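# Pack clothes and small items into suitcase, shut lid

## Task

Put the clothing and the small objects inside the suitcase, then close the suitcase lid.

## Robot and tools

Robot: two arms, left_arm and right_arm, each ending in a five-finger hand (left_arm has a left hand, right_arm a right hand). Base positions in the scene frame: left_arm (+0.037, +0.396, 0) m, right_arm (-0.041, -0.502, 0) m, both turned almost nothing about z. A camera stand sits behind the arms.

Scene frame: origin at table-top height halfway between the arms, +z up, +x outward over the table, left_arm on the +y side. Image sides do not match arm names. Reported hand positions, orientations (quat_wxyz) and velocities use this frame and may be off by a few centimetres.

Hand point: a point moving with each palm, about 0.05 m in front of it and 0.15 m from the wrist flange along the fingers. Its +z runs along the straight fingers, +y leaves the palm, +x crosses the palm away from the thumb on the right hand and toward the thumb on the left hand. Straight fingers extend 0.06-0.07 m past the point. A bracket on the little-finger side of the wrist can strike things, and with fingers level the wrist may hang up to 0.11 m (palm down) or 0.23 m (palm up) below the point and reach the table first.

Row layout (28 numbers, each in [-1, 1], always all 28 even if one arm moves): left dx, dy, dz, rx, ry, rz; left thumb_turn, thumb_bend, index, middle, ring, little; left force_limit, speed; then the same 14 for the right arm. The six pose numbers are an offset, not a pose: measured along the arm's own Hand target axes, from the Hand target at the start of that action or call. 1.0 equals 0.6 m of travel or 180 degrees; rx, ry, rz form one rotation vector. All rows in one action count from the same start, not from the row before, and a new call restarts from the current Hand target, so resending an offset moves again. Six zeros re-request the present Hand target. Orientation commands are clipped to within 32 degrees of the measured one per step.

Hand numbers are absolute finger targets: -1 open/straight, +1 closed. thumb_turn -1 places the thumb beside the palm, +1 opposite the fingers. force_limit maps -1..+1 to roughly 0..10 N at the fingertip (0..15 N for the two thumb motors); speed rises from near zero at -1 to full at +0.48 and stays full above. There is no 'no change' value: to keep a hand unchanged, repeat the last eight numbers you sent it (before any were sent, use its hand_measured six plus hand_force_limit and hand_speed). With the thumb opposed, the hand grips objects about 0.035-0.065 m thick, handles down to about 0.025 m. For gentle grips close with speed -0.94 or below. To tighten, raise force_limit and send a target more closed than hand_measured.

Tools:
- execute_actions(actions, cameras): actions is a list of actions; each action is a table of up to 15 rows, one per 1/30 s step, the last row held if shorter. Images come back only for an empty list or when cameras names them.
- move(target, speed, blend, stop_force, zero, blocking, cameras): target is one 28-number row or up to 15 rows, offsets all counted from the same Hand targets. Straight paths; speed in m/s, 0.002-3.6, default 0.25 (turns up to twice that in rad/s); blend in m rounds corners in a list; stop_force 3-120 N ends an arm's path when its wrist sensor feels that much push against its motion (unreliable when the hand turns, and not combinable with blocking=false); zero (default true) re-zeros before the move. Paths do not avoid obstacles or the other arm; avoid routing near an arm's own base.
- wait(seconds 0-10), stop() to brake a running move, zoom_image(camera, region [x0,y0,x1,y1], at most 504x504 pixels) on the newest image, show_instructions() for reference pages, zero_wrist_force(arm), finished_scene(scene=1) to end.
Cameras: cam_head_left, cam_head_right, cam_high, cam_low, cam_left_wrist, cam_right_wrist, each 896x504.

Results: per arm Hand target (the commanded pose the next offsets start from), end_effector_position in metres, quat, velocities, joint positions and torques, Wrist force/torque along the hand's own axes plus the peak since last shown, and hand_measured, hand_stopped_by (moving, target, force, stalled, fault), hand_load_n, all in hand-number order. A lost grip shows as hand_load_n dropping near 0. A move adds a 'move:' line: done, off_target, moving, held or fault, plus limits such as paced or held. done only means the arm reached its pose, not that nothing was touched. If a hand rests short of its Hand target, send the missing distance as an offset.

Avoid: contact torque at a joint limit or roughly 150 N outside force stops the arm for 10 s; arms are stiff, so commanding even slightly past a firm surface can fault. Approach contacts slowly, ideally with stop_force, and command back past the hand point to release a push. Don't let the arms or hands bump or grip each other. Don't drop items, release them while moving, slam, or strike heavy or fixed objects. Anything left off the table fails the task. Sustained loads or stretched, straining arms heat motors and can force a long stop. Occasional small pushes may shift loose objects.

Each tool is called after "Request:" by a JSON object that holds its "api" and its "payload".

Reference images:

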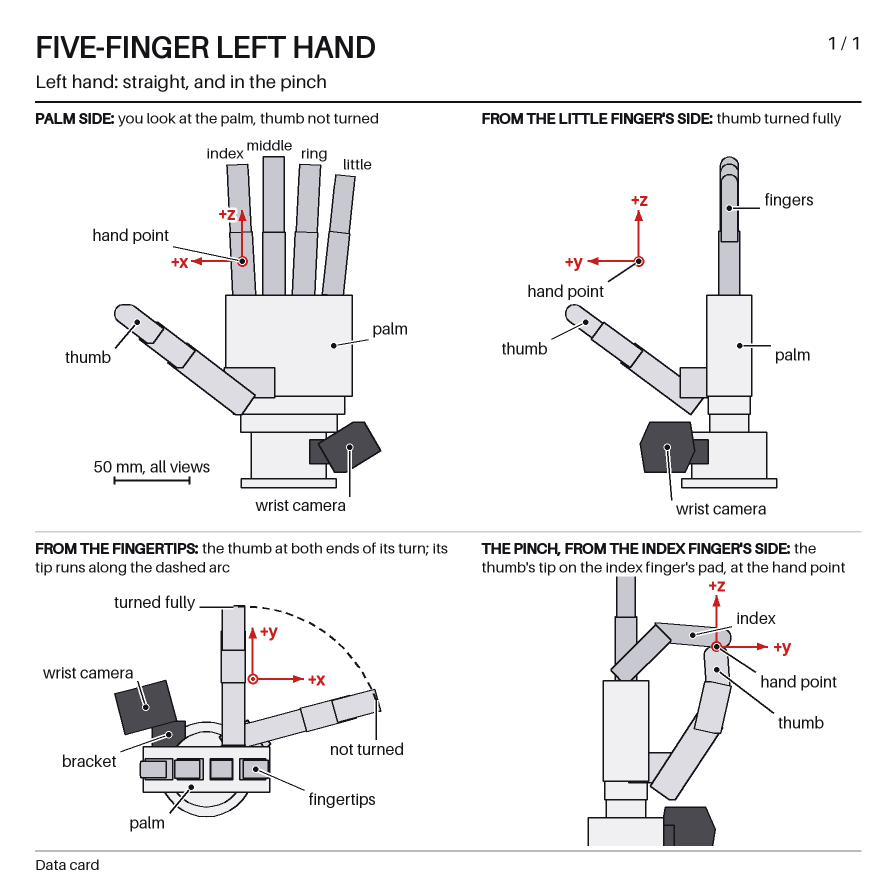

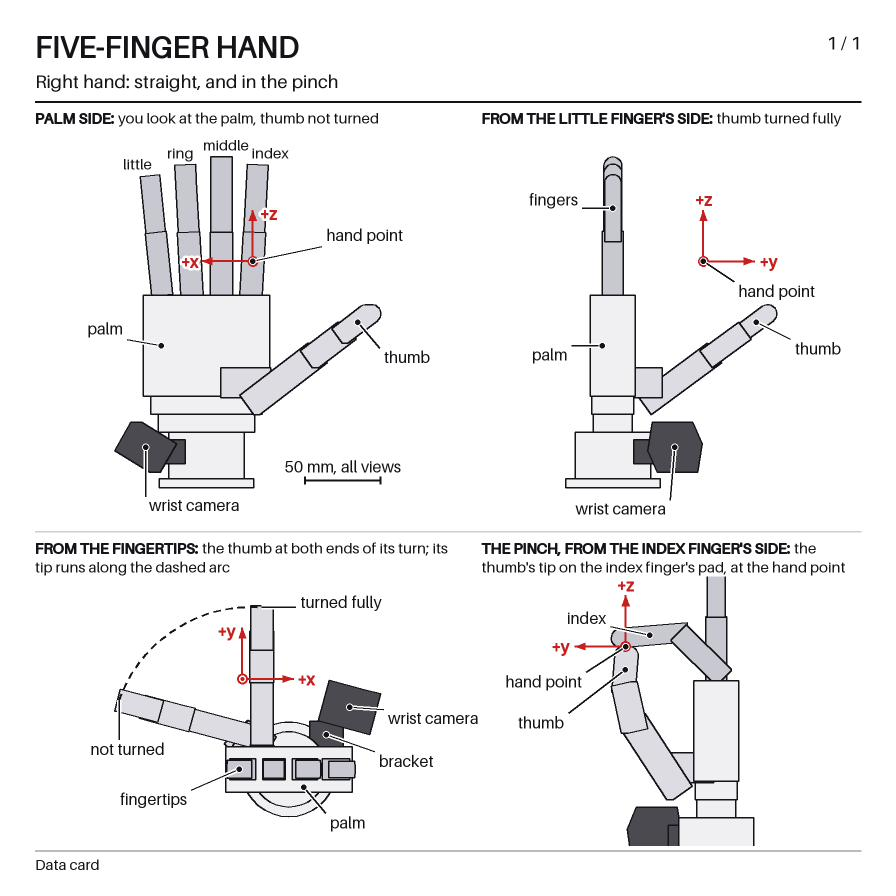

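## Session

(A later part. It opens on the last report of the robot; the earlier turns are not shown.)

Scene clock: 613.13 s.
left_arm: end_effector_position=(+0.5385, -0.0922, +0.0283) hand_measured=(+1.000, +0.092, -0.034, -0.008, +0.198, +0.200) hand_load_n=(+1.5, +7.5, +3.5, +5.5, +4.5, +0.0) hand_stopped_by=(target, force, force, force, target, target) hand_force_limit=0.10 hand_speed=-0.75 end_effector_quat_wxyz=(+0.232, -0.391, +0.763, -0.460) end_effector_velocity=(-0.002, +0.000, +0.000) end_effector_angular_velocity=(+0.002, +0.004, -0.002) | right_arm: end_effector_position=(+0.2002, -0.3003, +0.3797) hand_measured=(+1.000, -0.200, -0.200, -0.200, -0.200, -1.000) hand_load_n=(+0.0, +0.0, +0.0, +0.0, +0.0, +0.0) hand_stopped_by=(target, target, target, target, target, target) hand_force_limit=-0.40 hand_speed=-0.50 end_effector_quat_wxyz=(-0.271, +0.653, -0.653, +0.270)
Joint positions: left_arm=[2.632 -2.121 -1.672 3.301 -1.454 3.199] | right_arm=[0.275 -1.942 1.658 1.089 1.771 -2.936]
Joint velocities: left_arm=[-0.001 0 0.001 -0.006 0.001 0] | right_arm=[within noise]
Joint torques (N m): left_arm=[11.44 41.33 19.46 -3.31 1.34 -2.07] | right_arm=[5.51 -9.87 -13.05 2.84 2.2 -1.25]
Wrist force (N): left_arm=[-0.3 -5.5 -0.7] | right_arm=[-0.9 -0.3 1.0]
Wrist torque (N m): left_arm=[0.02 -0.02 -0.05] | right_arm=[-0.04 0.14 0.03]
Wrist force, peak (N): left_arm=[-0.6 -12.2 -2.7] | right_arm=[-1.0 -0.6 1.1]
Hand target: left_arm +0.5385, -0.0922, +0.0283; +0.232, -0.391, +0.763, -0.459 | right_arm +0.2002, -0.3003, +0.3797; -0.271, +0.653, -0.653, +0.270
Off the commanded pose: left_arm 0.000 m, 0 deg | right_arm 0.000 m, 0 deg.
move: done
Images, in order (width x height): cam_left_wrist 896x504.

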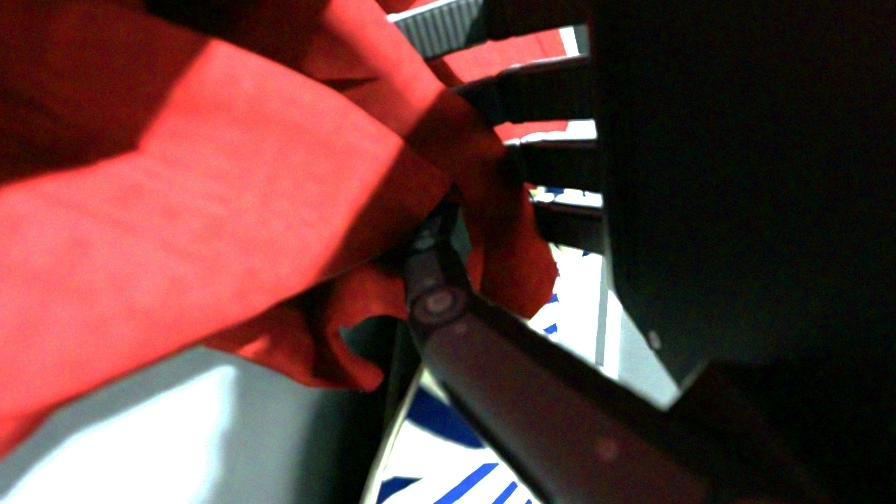

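Request:
{"api": "move", "payload": {"target": [[0,-0.003,-0.0015,0,0,0,1,0.15,0.3,0.3,0.3,0.3,0.2,-0.75,0,0,0,0,0,0,1,-0.2,-0.2,-0.2,-0.2,-1,-0.4,-0.5]], "speed": 0.02}}

Request:
{"api": "move", "payload": {"target": [[0,-0.2208,-0.1175,0,0,0,1,0.15,0.3,0.3,0.3,0.3,0.2,-0.75,0,0,0,0,0,0,1,-0.2,-0.2,-0.2,-0.2,-1,-0.4,-0.5]], "speed": 0.1, "cameras": ["cam_left_wrist","cam_low","cam_high"]}}

Scene clock: 614.77 s.
left_arm: end_effector_position=(+0.5385, -0.0922, +0.0303) hand_measured=(+1.000, +0.110, +0.032, +0.012, +0.240, +0.300) hand_load_n=(+2.5, +7.0, +5.0, +5.0, +6.0, +0.5) hand_stopped_by=(target, force, force, force, force, target) hand_force_limit=0.20 hand_speed=-0.75 end_effector_quat_wxyz=(+0.232, -0.391, +0.763, -0.459) | right_arm: end_effector_position=(+0.2002, -0.3003, +0.3797) hand_measured=(+1.000, -0.200, -0.200, -0.200, -0.200, -1.000) hand_load_n=(+0.0, +0.0, +0.0, +0.0, +0.0, +0.0) hand_stopped_by=(target, target, target, target, target, target) hand_force_limit=-0.40 hand_speed=-0.50 end_effector_quat_wxyz=(-0.271, +0.653, -0.653, +0.270)
Joint positions: left_arm=[2.632 -2.119 -1.67 3.296 -1.454 3.199] | right_arm=[0.275 -1.942 1.658 1.089 1.771 -2.936]
Joint torques (N m): left_arm=[6.77 51.9 19.29 -1.24 -1.91 2.52] | right_arm=[6.25 -10.4 -12.94 2.72 2.24 -1.12]
Wrist force (N): left_arm=[0.2 -2.2 0.3] | right_arm=[-0.7 -0.6 0.9]
Wrist torque (N m): left_arm=[0.02 -0.03 -0.11] | right_arm=[-0.08 0.12 0.03]
Wrist force, peak (N): left_arm=[-0.3 -6.7 -1.2] | right_arm=[-0.9 -0.8 1.0]
Hand target: left_arm +0.5385, -0.0922, +0.0303; +0.232, -0.391, +0.763, -0.459 | right_arm +0.2002, -0.3003, +0.3797; -0.271, +0.653, -0.653, +0.270
Off the commanded pose: left_arm 0.000 m, 0 deg | right_arm 0.000 m, 0 deg.
move: done

Scene clock: 616.70 s.
left_arm: end_effector_position=(+0.5390, -0.0916, +0.1804) hand_measured=(+1.000, +0.110, +0.032, +0.012, +0.240, +0.300) hand_load_n=(+2.0, +7.5, +5.0, +3.0, +4.0, +0.0) hand_stopped_by=(target, force, force, force, force, target) hand_force_limit=0.20 hand_speed=-0.75 end_effector_quat_wxyz=(+0.232, -0.391, +0.763, -0.460) | right_arm: end_effector_position=(+0.2002, -0.3003, +0.3797) hand_measured=(+1.000, -0.200, -0.200, -0.200, -0.200, -1.000) hand_load_n=(+0.0, +0.0, +0.0, +0.0, +0.0, +0.0) hand_stopped_by=(target, target, target, target, target, target) hand_force_limit=-0.40 hand_speed=-0.50 end_effector_quat_wxyz=(-0.271, +0.653, -0.653, +0.270)
Joint positions: left_arm=[2.634 -1.957 -1.489 2.953 -1.452 3.199] | right_arm=[0.275 -1.942 1.658 1.089 1.771 -2.936]
Joint torques (N m): left_arm=[12.15 29.67 20.52 1.47 1.47 2.43] | right_arm=[6.75 -10.34 -13.56 2.89 2.09 -1.25]
Wrist force (N): left_arm=[0.2 0.0 0.0] | right_arm=[-0.8 -0.7 0.9]
Wrist torque (N m): left_arm=[-0.01 -0.12 -0.15] | right_arm=[-0.08 0.12 0.03]
Wrist force, peak (N): left_arm=[-0.1 -3.3 -0.4] | right_arm=[-0.9 -0.6 1.1]
Hand target: left_arm +0.5390, -0.0916, +0.1803; +0.232, -0.391, +0.763, -0.459 | right_arm +0.2002, -0.3003, +0.3797; -0.271, +0.653, -0.653, +0.270
Off the commanded pose: left_arm 0.000 m, 0 deg | right_arm 0.000 m, 0 deg.
move: done
Images, in order (width x height): cam_high 896x504, cam_low 896x504, cam_left_wrist 896x504.

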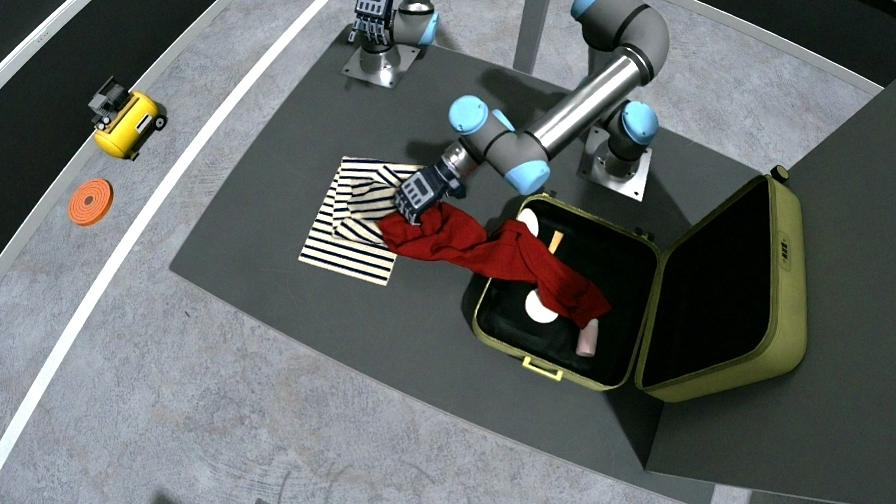

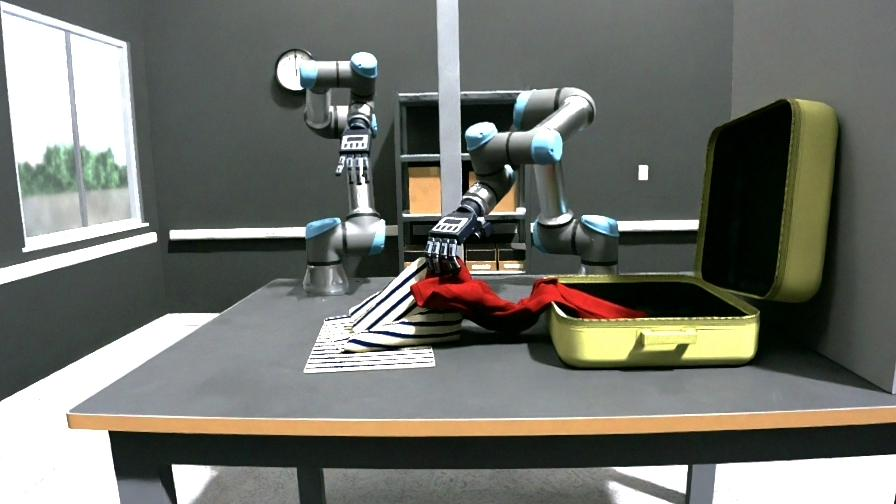

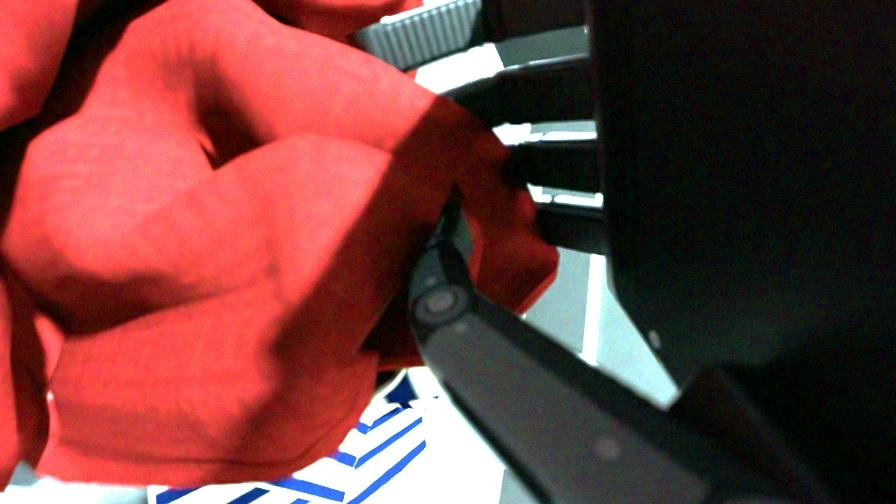

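Request:
{"api": "move", "payload": {"target": [[-0.0858,-0.1832,-0.2587,0,-0.1766,-0.0938,1,0.15,0.3,0.3,0.3,0.3,0.2,-0.75,0,0,0,0,0,0,1,-0.2,-0.2,-0.2,-0.2,-1,-0.4,-0.5]], "speed": 0.12, "cameras": ["cam_left_wrist","cam_low","cam_high"]}}

Scene clock: 623.27 s.
left_arm: end_effector_position=(+0.5006, +0.0007, +0.3500) hand_measured=(+1.000, +0.110, +0.032, +0.012, +0.240, +0.300) hand_load_n=(+2.0, +7.5, +5.5, +3.5, +4.5, +0.0) hand_stopped_by=(target, force, force, force, force, target) hand_force_limit=0.20 hand_speed=-0.75 end_effector_quat_wxyz=(-0.362, +0.608, -0.606, +0.364) | right_arm: end_effector_position=(+0.2002, -0.3003, +0.3797) hand_measured=(+1.000, -0.200, -0.200, -0.200, -0.200, -1.000) hand_load_n=(+0.0, +0.0, +0.0, +0.0, +0.0, +0.0) hand_stopped_by=(target, target, target, target, target, target) hand_force_limit=-0.40 hand_speed=-0.50 end_effector_quat_wxyz=(-0.271, +0.653, -0.653, +0.270)
Joint positions: left_arm=[2.498 -1.804 -1.265 2.483 -2.117 2.806] | right_arm=[0.275 -1.942 1.658 1.089 1.771 -2.936]
Joint torques (N m): left_arm=[12.99 33.33 20.5 -0.01 -1.52 1.32] | right_arm=[7.34 -11.09 -13.82 2.73 2.28 -1.13]
Wrist force (N): left_arm=[0.2 0.1 0.6] | right_arm=[-0.9 -0.6 0.9]
Wrist torque (N m): left_arm=[-0.15 -0.05 -0.16] | right_arm=[-0.07 0.15 0.02]
Wrist force, peak (N): left_arm=[0.4 1.9 0.9] | right_arm=[-1.0 -0.7 1.1]
Hand target: left_arm +0.5006, +0.0008, +0.3501; -0.362, +0.608, -0.606, +0.364 | right_arm +0.2002, -0.3003, +0.3797; -0.271, +0.653, -0.653, +0.270
Off the commanded pose: left_arm 0.000 m, 0 deg | right_arm 0.000 m, 0 deg.
move: done
Images, in order (width x height): cam_high 896x504, cam_low 896x504, cam_left_wrist 896x504.

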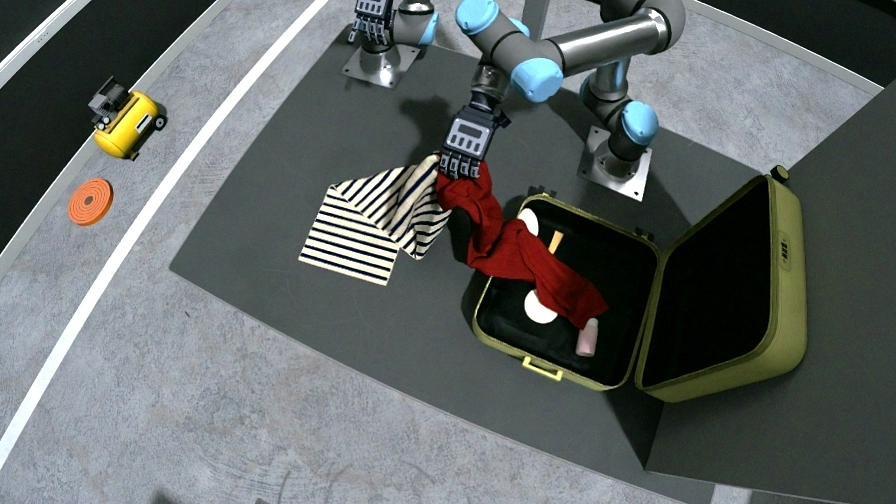

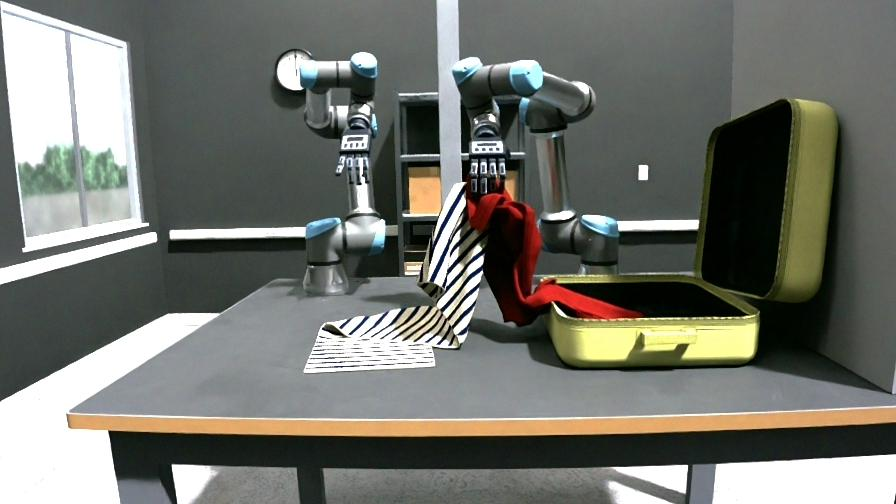

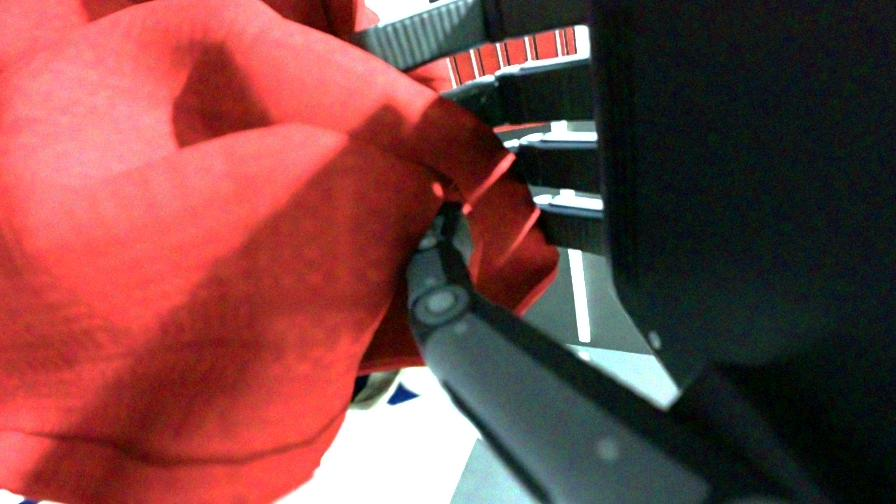

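Request:
{"api": "move", "payload": {"target": [[-0.2483,0.0068,0.0583,-0.0325,-0.1429,-0.0858,1,0.15,0.3,0.3,0.3,0.3,0.2,-0.75,0,0,0,0,0,0,1,-0.2,-0.2,-0.2,-0.2,-1,-0.4,-0.5],[-0.5487,0.1155,0.1735,-0.0523,-0.4152,-0.2797,1,0.15,0.3,0.3,0.3,0.3,0.2,-0.75,0,0,0,0,0,0,1,-0.2,-0.2,-0.2,-0.2,-1,-0.4,-0.5],[-0.6987,0.3105,0.1260,-0.0523,-0.4152,-0.2797,1,0.15,0.3,0.3,0.3,0.3,0.2,-0.75,0,0,0,0,0,0,1,-0.2,-0.2,-0.2,-0.2,-1,-0.4,-0.5]], "speed": 0.18, "blend": [0.03,0.03,0], "cameras": ["all"]}}

Scene clock: 631.87 s.
left_arm: end_effector_position=(+0.4788, +0.4193, +0.1489) hand_measured=(+1.000, +0.110, +0.032, +0.012, +0.240, +0.300) hand_load_n=(+2.0, +7.0, +5.0, +3.0, +4.0, +0.0) hand_stopped_by=(target, force, force, force, force, target) hand_force_limit=0.20 hand_speed=-0.75 end_effector_quat_wxyz=(-0.421, +0.907, -0.001, -0.002) | right_arm: end_effector_position=(+0.2002, -0.3003, +0.3797) hand_measured=(+1.000, -0.200, -0.200, -0.200, -0.200, -1.000) hand_load_n=(+0.0, +0.0, +0.0, +0.0, +0.0, +0.0) hand_stopped_by=(target, target, target, target, target, target) hand_force_limit=-0.40 hand_speed=-0.50 end_effector_quat_wxyz=(-0.271, +0.653, -0.653, +0.270)
Joint positions: left_arm=[3.14 -1.983 -1.679 2.098 -2.441 1.586] | right_arm=[0.275 -1.942 1.658 1.089 1.771 -2.936]
Joint torques (N m): left_arm=[-1.03 25.21 9.09 0.27 -0.41 -0.17] | right_arm=[6.83 -10.37 -13.65 2.73 2.1 -1.08]
Wrist force (N): left_arm=[0.0 0.1 0.3] | right_arm=[-0.8 -0.7 0.9]
Wrist torque (N m): left_arm=[-0.12 0.07 -0.26] | right_arm=[-0.09 0.13 0.03]
Wrist force, peak (N): left_arm=[-0.7 1.8 1.2] | right_arm=[-0.9 -0.7 1.1]
Hand target: left_arm +0.4788, +0.4193, +0.1487; -0.421, +0.907, -0.001, -0.002 | right_arm +0.2002, -0.3003, +0.3797; -0.271, +0.653, -0.653, +0.270
Off the commanded pose: left_arm 0.000 m, 0 deg | right_arm 0.000 m, 0 deg.
move: done

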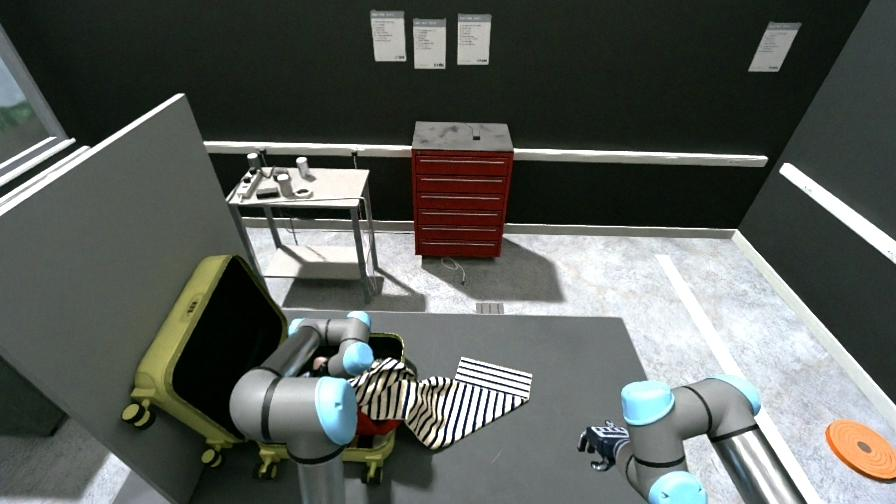

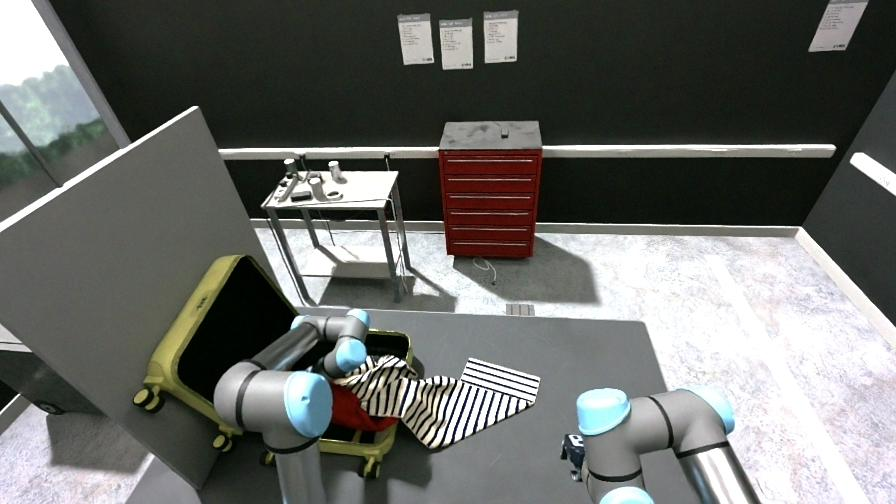

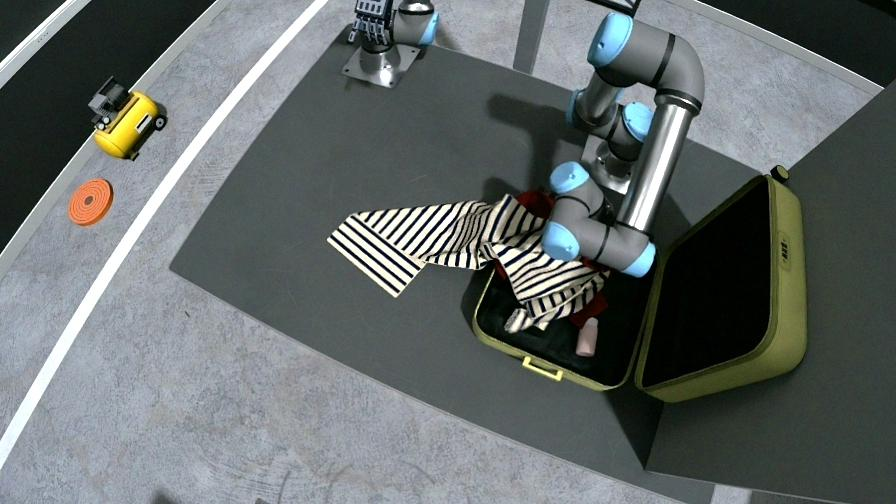

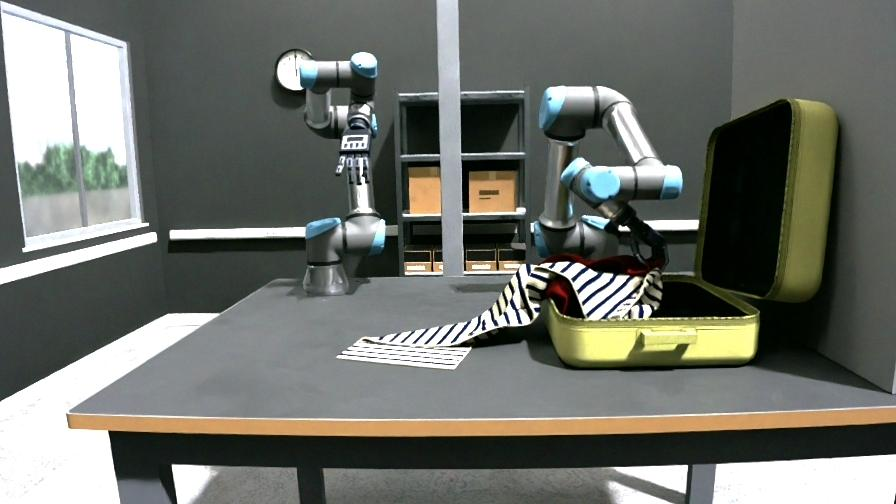

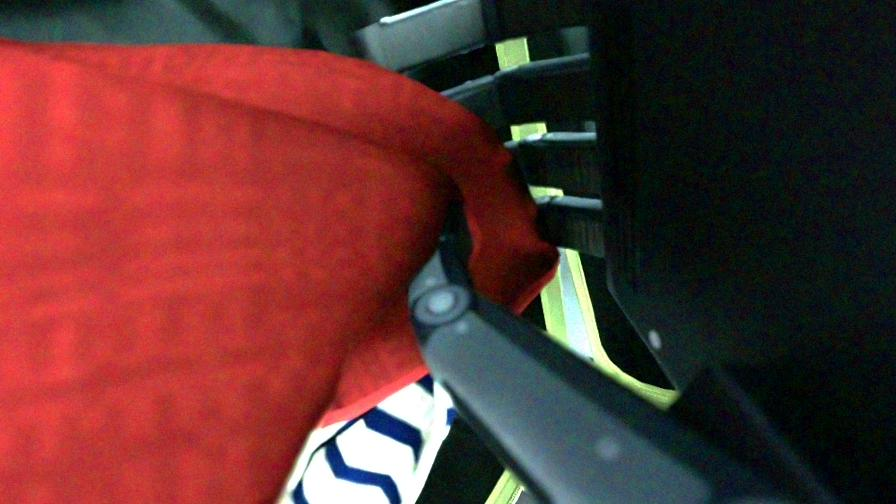

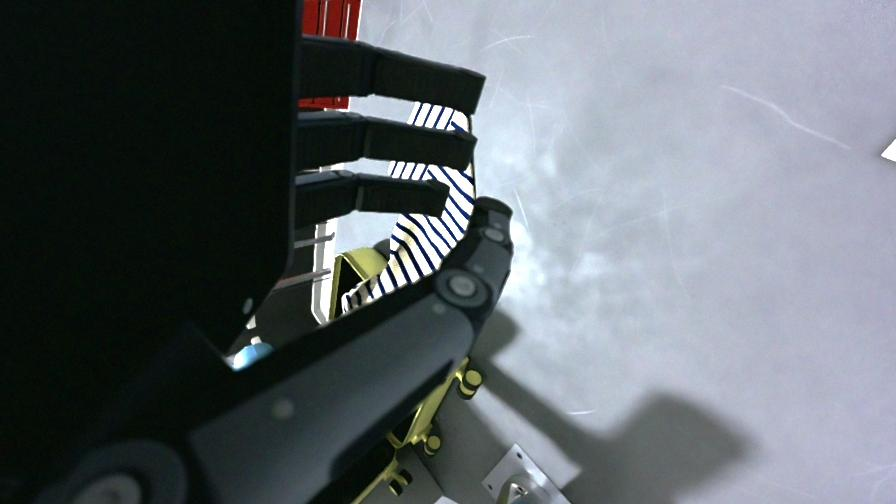

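Request:
{"api": "move", "payload": {"target": [[0,0.0425,0.0795,0,0,0,1,0.15,0.3,0.3,0.3,0.3,0.2,-0.75,0,0,0,0,0,0,1,-0.2,-0.2,-0.2,-0.2,-1,-0.4,-0.5]], "speed": 0.06, "stop_force": 6}}

Request:
{"api": "move", "payload": {"target": [[0,0,0,0,0,0,1,-0.6,-0.6,-0.6,-0.6,-0.6,0.1,-0.5,0,0,0,0,0,0,1,-0.2,-0.2,-0.2,-0.2,-1,-0.4,-0.5]], "speed": 0.06, "cameras": ["cam_left_wrist","cam_low"]}}

Scene clock: 635.00 s.
left_arm: end_effector_position=(+0.4786, +0.4393, +0.0985) hand_measured=(+1.000, +0.110, +0.032, +0.012, +0.240, +0.300) hand_load_n=(+2.0, +6.5, +4.5, +3.0, +4.0, +0.0) hand_stopped_by=(target, force, force, force, force, target) hand_force_limit=0.20 hand_speed=-0.75 end_effector_quat_wxyz=(-0.421, +0.907, -0.001, -0.002) | right_arm: end_effector_position=(+0.2002, -0.3003, +0.3797) hand_measured=(+1.000, -0.200, -0.200, -0.200, -0.200, -1.000) hand_load_n=(+0.0, +0.5, +0.0, +0.0, +0.0, +0.0) hand_stopped_by=(target, target, target, target, target, target) hand_force_limit=-0.40 hand_speed=-0.50 end_effector_quat_wxyz=(-0.271, +0.653, -0.653, +0.270)
Joint positions: left_arm=[3.189 -2.028 -1.744 2.267 -2.439 1.662] | right_arm=[0.275 -1.942 1.658 1.089 1.771 -2.936]
Joint torques (N m): left_arm=[-11.05 50.26 20.25 0.01 -1.05 -2.34] | right_arm=[7.8 -9.86 -13.29 2.83 2.26 -1.01]
Wrist force (N): left_arm=[-0.1 0.2 -0.1] | right_arm=[-0.6 -0.7 1.0]
Wrist torque (N m): left_arm=[-0.13 0.07 -0.25] | right_arm=[-0.09 0.10 0.04]
Wrist force, peak (N): left_arm=[0.1 0.9 0.8] | right_arm=[-0.9 -0.8 1.0]
Hand target: left_arm +0.4786, +0.4393, +0.0985; -0.421, +0.907, -0.001, -0.002 | right_arm +0.2002, -0.3003, +0.3797; -0.271, +0.653, -0.653, +0.270
Off the commanded pose: left_arm 0.000 m, 0 deg | right_arm 0.000 m, 0 deg.
move: done

Scene clock: 636.27 s.
left_arm: end_effector_position=(+0.4786, +0.4393, +0.0985) hand_measured=(+1.000, -0.600, -0.600, -0.600, -0.600, -0.600) hand_load_n=(+0.0, +0.0, +0.0, +0.0, +0.0, +0.0) hand_stopped_by=(target, target, target, target, target, target) hand_force_limit=0.10 hand_speed=-0.50 end_effector_quat_wxyz=(-0.421, +0.907, -0.001, -0.002) | right_arm: end_effector_position=(+0.2002, -0.3003, +0.3797) hand_measured=(+1.000, -0.200, -0.200, -0.200, -0.200, -1.000) hand_load_n=(+0.0, +0.0, +0.0, +0.0, +0.0, +0.0) hand_stopped_by=(target, target, target, target, target, target) hand_force_limit=-0.40 hand_speed=-0.50 end_effector_quat_wxyz=(-0.271, +0.653, -0.653, +0.270)
Joint positions: left_arm=[3.189 -2.028 -1.744 2.267 -2.439 1.662] | right_arm=[0.275 -1.942 1.658 1.089 1.771 -2.936]
Joint torques (N m): left_arm=[-9.79 49.83 17.69 0.47 -3.54 -2.24] | right_arm=[6.72 -10.45 -13.55 2.78 2.06 -1.08]
Wrist force (N): left_arm=[-0.1 -0.5 0.2] | right_arm=[-0.8 -0.6 1.0]
Wrist torque (N m): left_arm=[-0.15 0.05 -0.21] | right_arm=[-0.08 0.12 0.03]
Wrist force, peak (N): left_arm=[-0.2 0.8 0.3] | right_arm=[-0.8 -0.7 1.1]
Hand target: left_arm +0.4786, +0.4393, +0.0985; -0.421, +0.907, -0.001, -0.002 | right_arm +0.2002, -0.3003, +0.3797; -0.271, +0.653, -0.653, +0.270
Off the commanded pose: left_arm 0.000 m, 0 deg | right_arm 0.000 m, 0 deg.
move: done
Images, in order (width x height): cam_low 896x504, cam_left_wrist 896x504.

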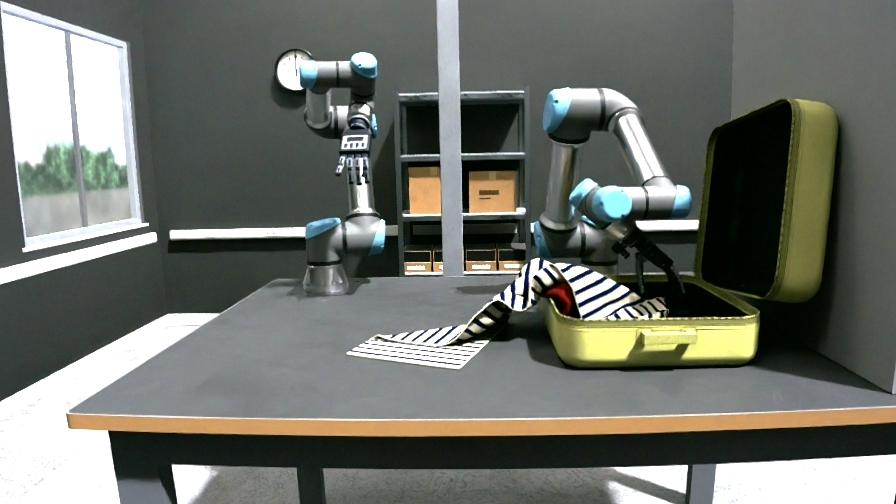

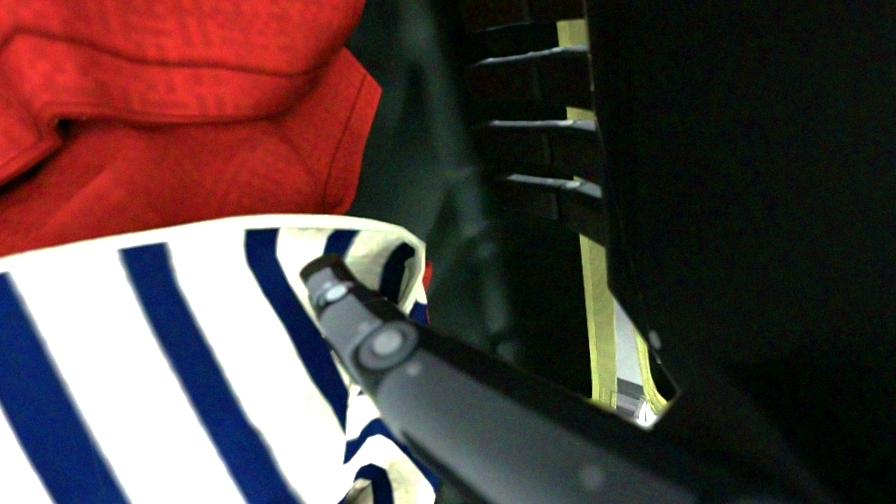

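Request:
{"api": "move", "payload": {"target": [[0.069,-0.0705,-0.231,0,0,0,1,-0.6,-0.6,-0.6,-0.6,-0.6,0.1,-0.5,0,0,0,0,0,0,1,-0.2,-0.2,-0.2,-0.2,-1,-0.4,-0.5],[0.119,0.0525,-0.585,0,0.2553,0.2143,1,-0.6,-0.6,-0.6,-0.6,-0.6,0.1,-0.5,0,0,0,0,0,0,1,-0.2,-0.2,-0.2,-0.2,-1,-0.4,-0.5],[0.1023,0.3204,-0.9042,-0.0156,0.5163,0.4733,1,-0.6,-0.6,-0.6,-0.6,-0.6,0.1,-0.5,0,0,0,0,0,0,1,-0.2,-0.2,-0.2,-0.2,-1,-0.4,-0.5]], "speed": 0.25, "blend": [0.03,0.05,0], "cameras": ["all"]}}

Scene clock: 644.13 s.
left_arm: end_effector_position=(+0.5411, -0.0993, +0.3011) hand_measured=(+1.000, -0.600, -0.600, -0.600, -0.600, -0.600) hand_load_n=(+0.0, +0.0, +0.0, +0.0, +0.0, +0.0) hand_stopped_by=(target, target, target, target, target, target) hand_force_limit=0.10 hand_speed=-0.50 end_effector_quat_wxyz=(+0.171, -0.420, +0.823, -0.341) | right_arm: end_effector_position=(+0.2002, -0.3003, +0.3797) hand_measured=(+1.000, -0.200, -0.200, -0.200, -0.200, -1.000) hand_load_n=(+0.0, +0.0, +0.0, +0.0, +0.0, +0.0) hand_stopped_by=(target, target, target, target, target, target) hand_force_limit=-0.40 hand_speed=-0.50 end_effector_quat_wxyz=(-0.271, +0.653, -0.653, +0.270)
Joint positions: left_arm=[2.61 -2.172 -0.769 2.151 -1.491 3.216] | right_arm=[0.275 -1.942 1.658 1.089 1.771 -2.936]
Joint torques (N m): left_arm=[12.28 53.58 24.15 1.3 1.66 0.43] | right_arm=[7.74 -9.97 -13.6 2.69 2.04 -0.89]
Wrist force (N): left_arm=[0.2 -0.7 -0.1] | right_arm=[-0.8 -0.6 1.1]
Wrist torque (N m): left_arm=[-0.11 -0.06 -0.17] | right_arm=[-0.09 0.12 0.03]
Wrist force, peak (N): left_arm=[-0.8 0.5 2.3] | right_arm=[-1.0 -0.6 1.1]
Hand target: left_arm +0.5411, -0.0992, +0.3012; +0.171, -0.420, +0.823, -0.341 | right_arm +0.2002, -0.3003, +0.3797; -0.271, +0.653, -0.653, +0.270
Off the commanded pose: left_arm 0.000 m, 0 deg | right_arm 0.000 m, 0 deg.
move: done

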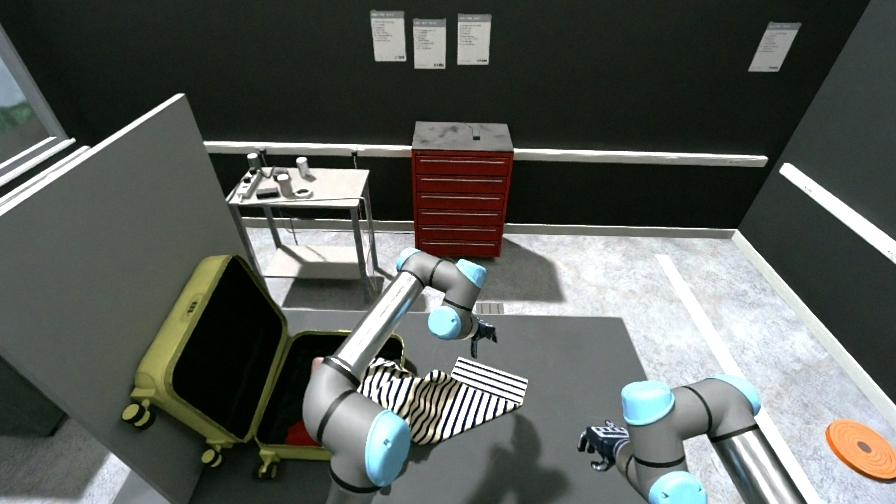

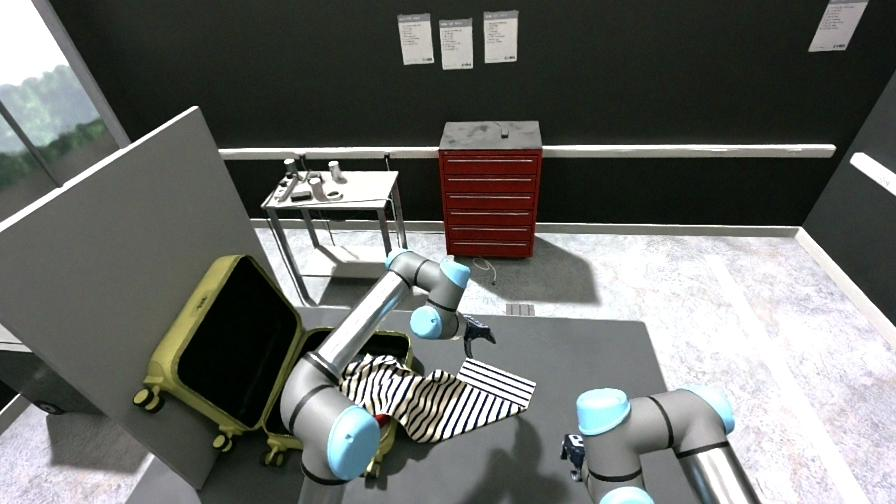

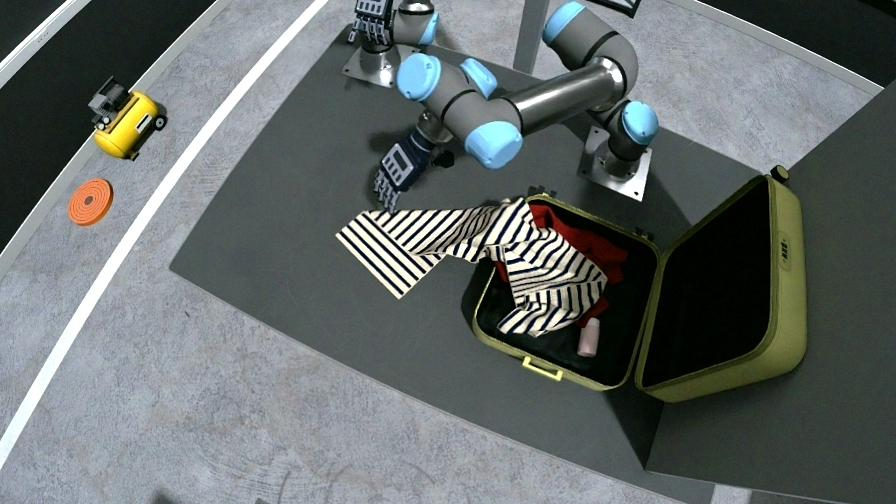

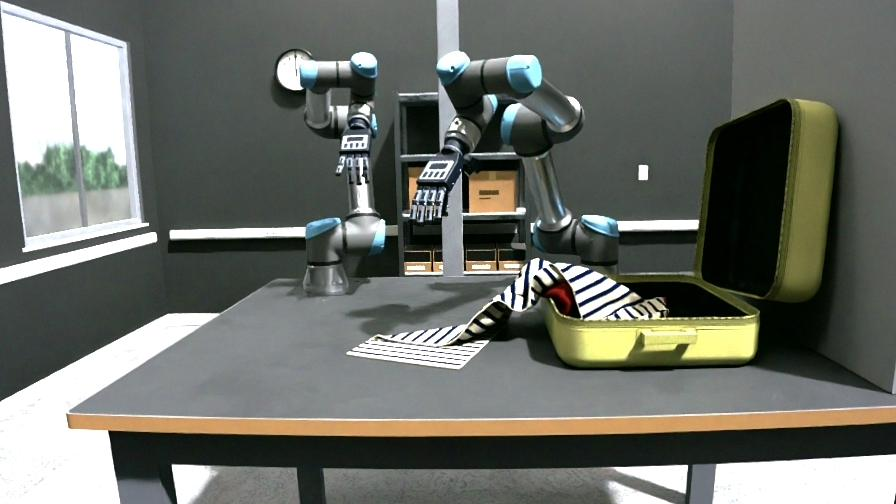

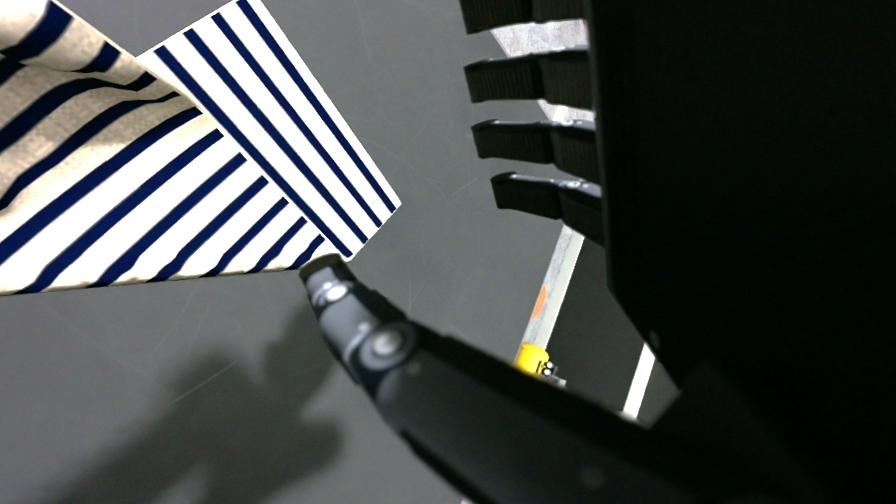

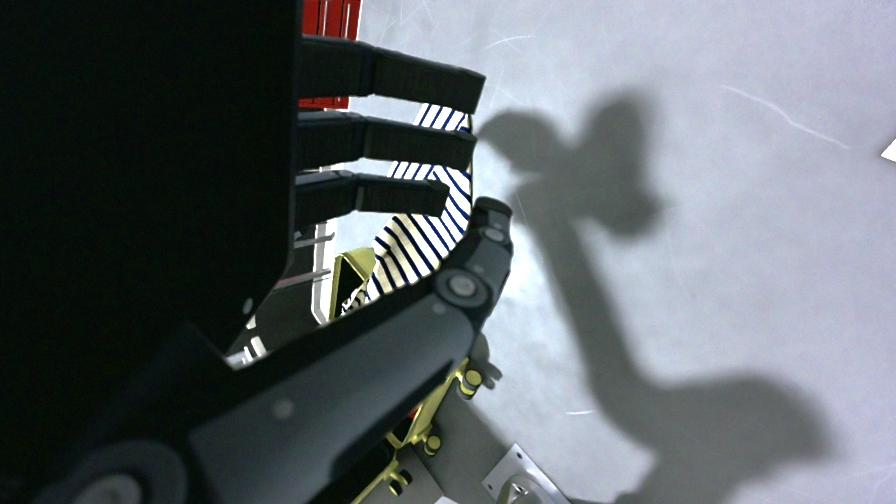

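Request:
{"api": "move", "payload": {"target": [[0.0877,0.2217,0.3467,0.0167,0,0,1,-1,-1,-1,-1,-1,-0.4,-0.4,0,0,0,0,0,0,1,-0.2,-0.2,-0.2,-0.2,-1,-0.4,-0.5]], "speed": 0.15}}

Request:
{"api": "move", "payload": {"target": [[0,0.0558,0.0502,0,0,0,1,-1,-1,-1,-1,-1,-0.4,-0.4,0,0,0,0,0,0,1,-0.2,-0.2,-0.2,-0.2,-1,-0.4,-0.5]], "speed": 0.02, "stop_force": 3, "cameras": ["cam_left_wrist","cam_low","cam_high"]}}

Scene clock: 650.97 s.
left_arm: end_effector_position=(+0.5519, -0.1736, +0.0601) hand_measured=(+1.000, -1.000, -1.000, -1.000, -1.000, -1.000) hand_load_n=(+0.0, +0.0, +0.0, +0.0, +0.0, +0.0) hand_stopped_by=(target, target, target, target, target, target) hand_force_limit=-0.40 hand_speed=-0.40 end_effector_quat_wxyz=(+0.182, -0.416, +0.814, -0.363) | right_arm: end_effector_position=(+0.2002, -0.3003, +0.3797) hand_measured=(+1.000, -0.200, -0.200, -0.200, -0.200, -1.000) hand_load_n=(+0.0, +0.5, +0.0, +0.0, +0.0, +0.0) hand_stopped_by=(target, target, target, target, target, target) hand_force_limit=-0.40 hand_speed=-0.50 end_effector_quat_wxyz=(-0.271, +0.653, -0.653, +0.270)
Joint positions: left_arm=[2.513 -2.348 -1.102 2.715 -1.559 3.147] | right_arm=[0.275 -1.942 1.658 1.089 1.771 -2.936]
Joint torques (N m): left_arm=[13.05 59.51 22.58 0.04 1.55 2.63] | right_arm=[7.31 -9.69 -13.85 2.77 2.13 -0.82]
Wrist force (N): left_arm=[-0.3 -0.2 0.1] | right_arm=[-0.9 -0.3 1.1]
Wrist torque (N m): left_arm=[-0.04 0.05 -0.16] | right_arm=[-0.04 0.15 0.03]
Wrist force, peak (N): left_arm=[-0.4 -1.5 -1.4] | right_arm=[-0.9 -0.8 1.1]
Hand target: left_arm +0.5520, -0.1736, +0.0601; +0.182, -0.416, +0.814, -0.363 | right_arm +0.2002, -0.3003, +0.3797; -0.271, +0.653, -0.653, +0.270
Off the commanded pose: left_arm 0.000 m, 0 deg | right_arm 0.000 m, 0 deg.
move: done

Scene clock: 654.00 s.
left_arm: end_effector_position=(+0.5518, -0.1736, +0.0214) hand_measured=(+1.000, -1.000, -1.000, -1.000, -1.000, -1.000) hand_load_n=(+0.0, +0.0, +0.0, -0.5, +0.0, +0.0) hand_stopped_by=(target, target, target, target, target, target) hand_force_limit=-0.40 hand_speed=-0.40 end_effector_quat_wxyz=(+0.182, -0.416, +0.814, -0.363) | right_arm: end_effector_position=(+0.2002, -0.3003, +0.3797) hand_measured=(+1.000, -0.200, -0.200, -0.200, -0.200, -1.000) hand_load_n=(+0.0, +0.0, +0.0, +0.0, +0.0, +0.0) hand_stopped_by=(target, target, target, target, target, target) hand_force_limit=-0.40 hand_speed=-0.50 end_effector_quat_wxyz=(-0.271, +0.653, -0.653, +0.270)
Joint positions: left_arm=[2.513 -2.382 -1.145 2.792 -1.559 3.146] | right_arm=[0.275 -1.942 1.658 1.089 1.771 -2.936]
Joint torques (N m): left_arm=[-8.24 66.99 23.3 0.96 -1.62 -2.15] | right_arm=[7.1 -9.63 -13.45 2.8 2.12 -0.81]
Wrist force (N): left_arm=[-0.2 -1.9 -1.2] | right_arm=[-0.8 -0.4 0.9]
Wrist torque (N m): left_arm=[-0.17 -0.02 -0.16] | right_arm=[-0.05 0.13 0.03]
Wrist force, peak (N): left_arm=[-0.3 -4.4 -3.3] | right_arm=[-0.9 -0.4 1.4]
Hand target: left_arm +0.5519, -0.1737, +0.0214; +0.182, -0.416, +0.814, -0.363 (not the last commanded pose) | right_arm +0.2002, -0.3003, +0.3797; -0.271, +0.653, -0.653, +0.270
Off the commanded pose: left_arm 0.006 m, 0 deg | right_arm 0.000 m, 0 deg.
move: contact (left_arm)
Images, in order (width x height): cam_high 896x504, cam_low 896x504, cam_left_wrist 896x504.

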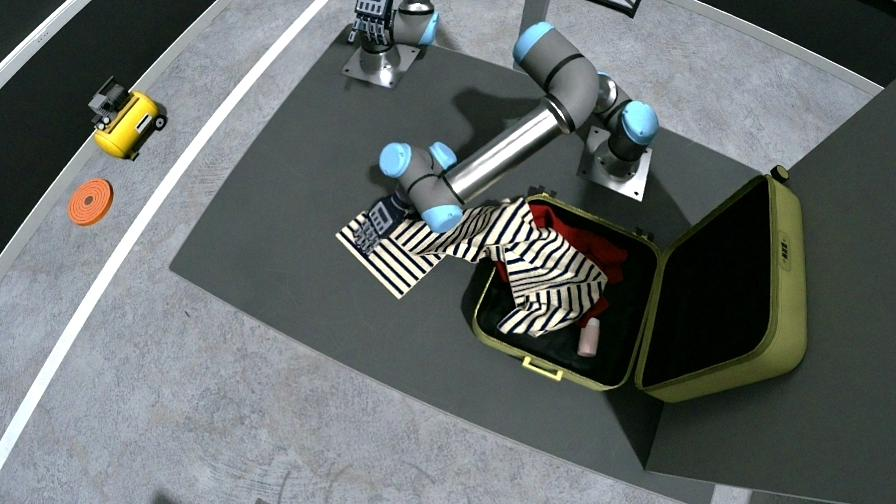

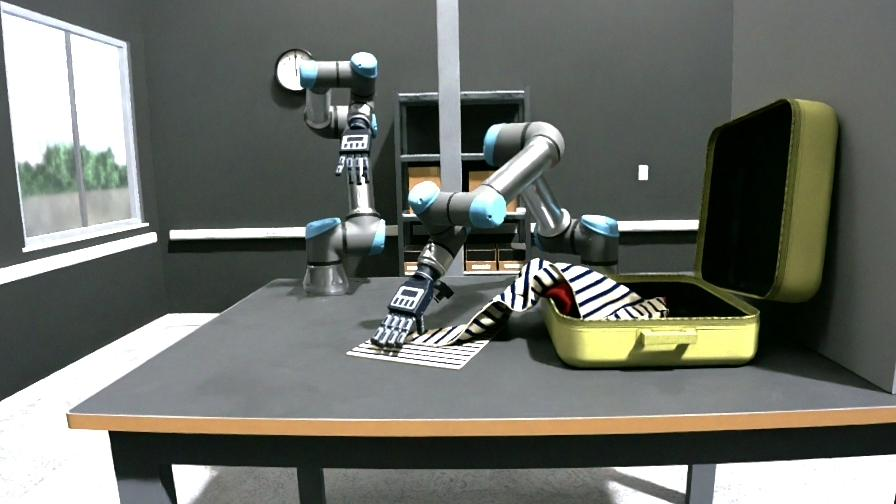

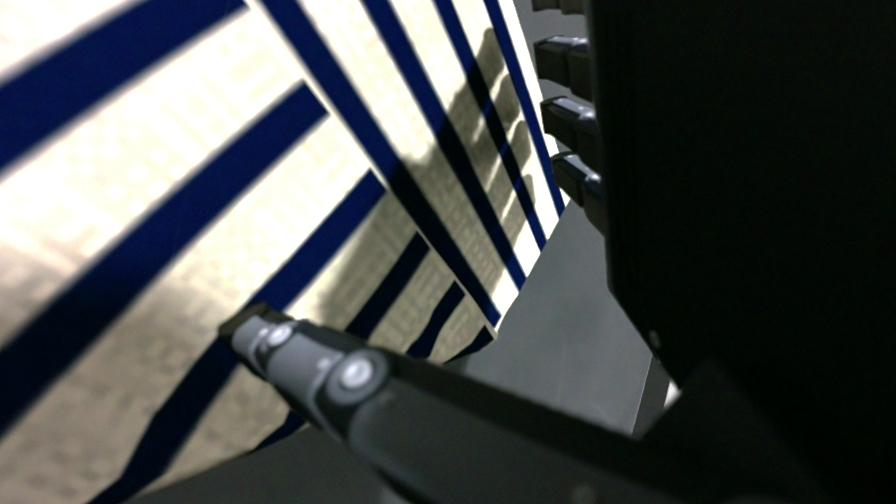

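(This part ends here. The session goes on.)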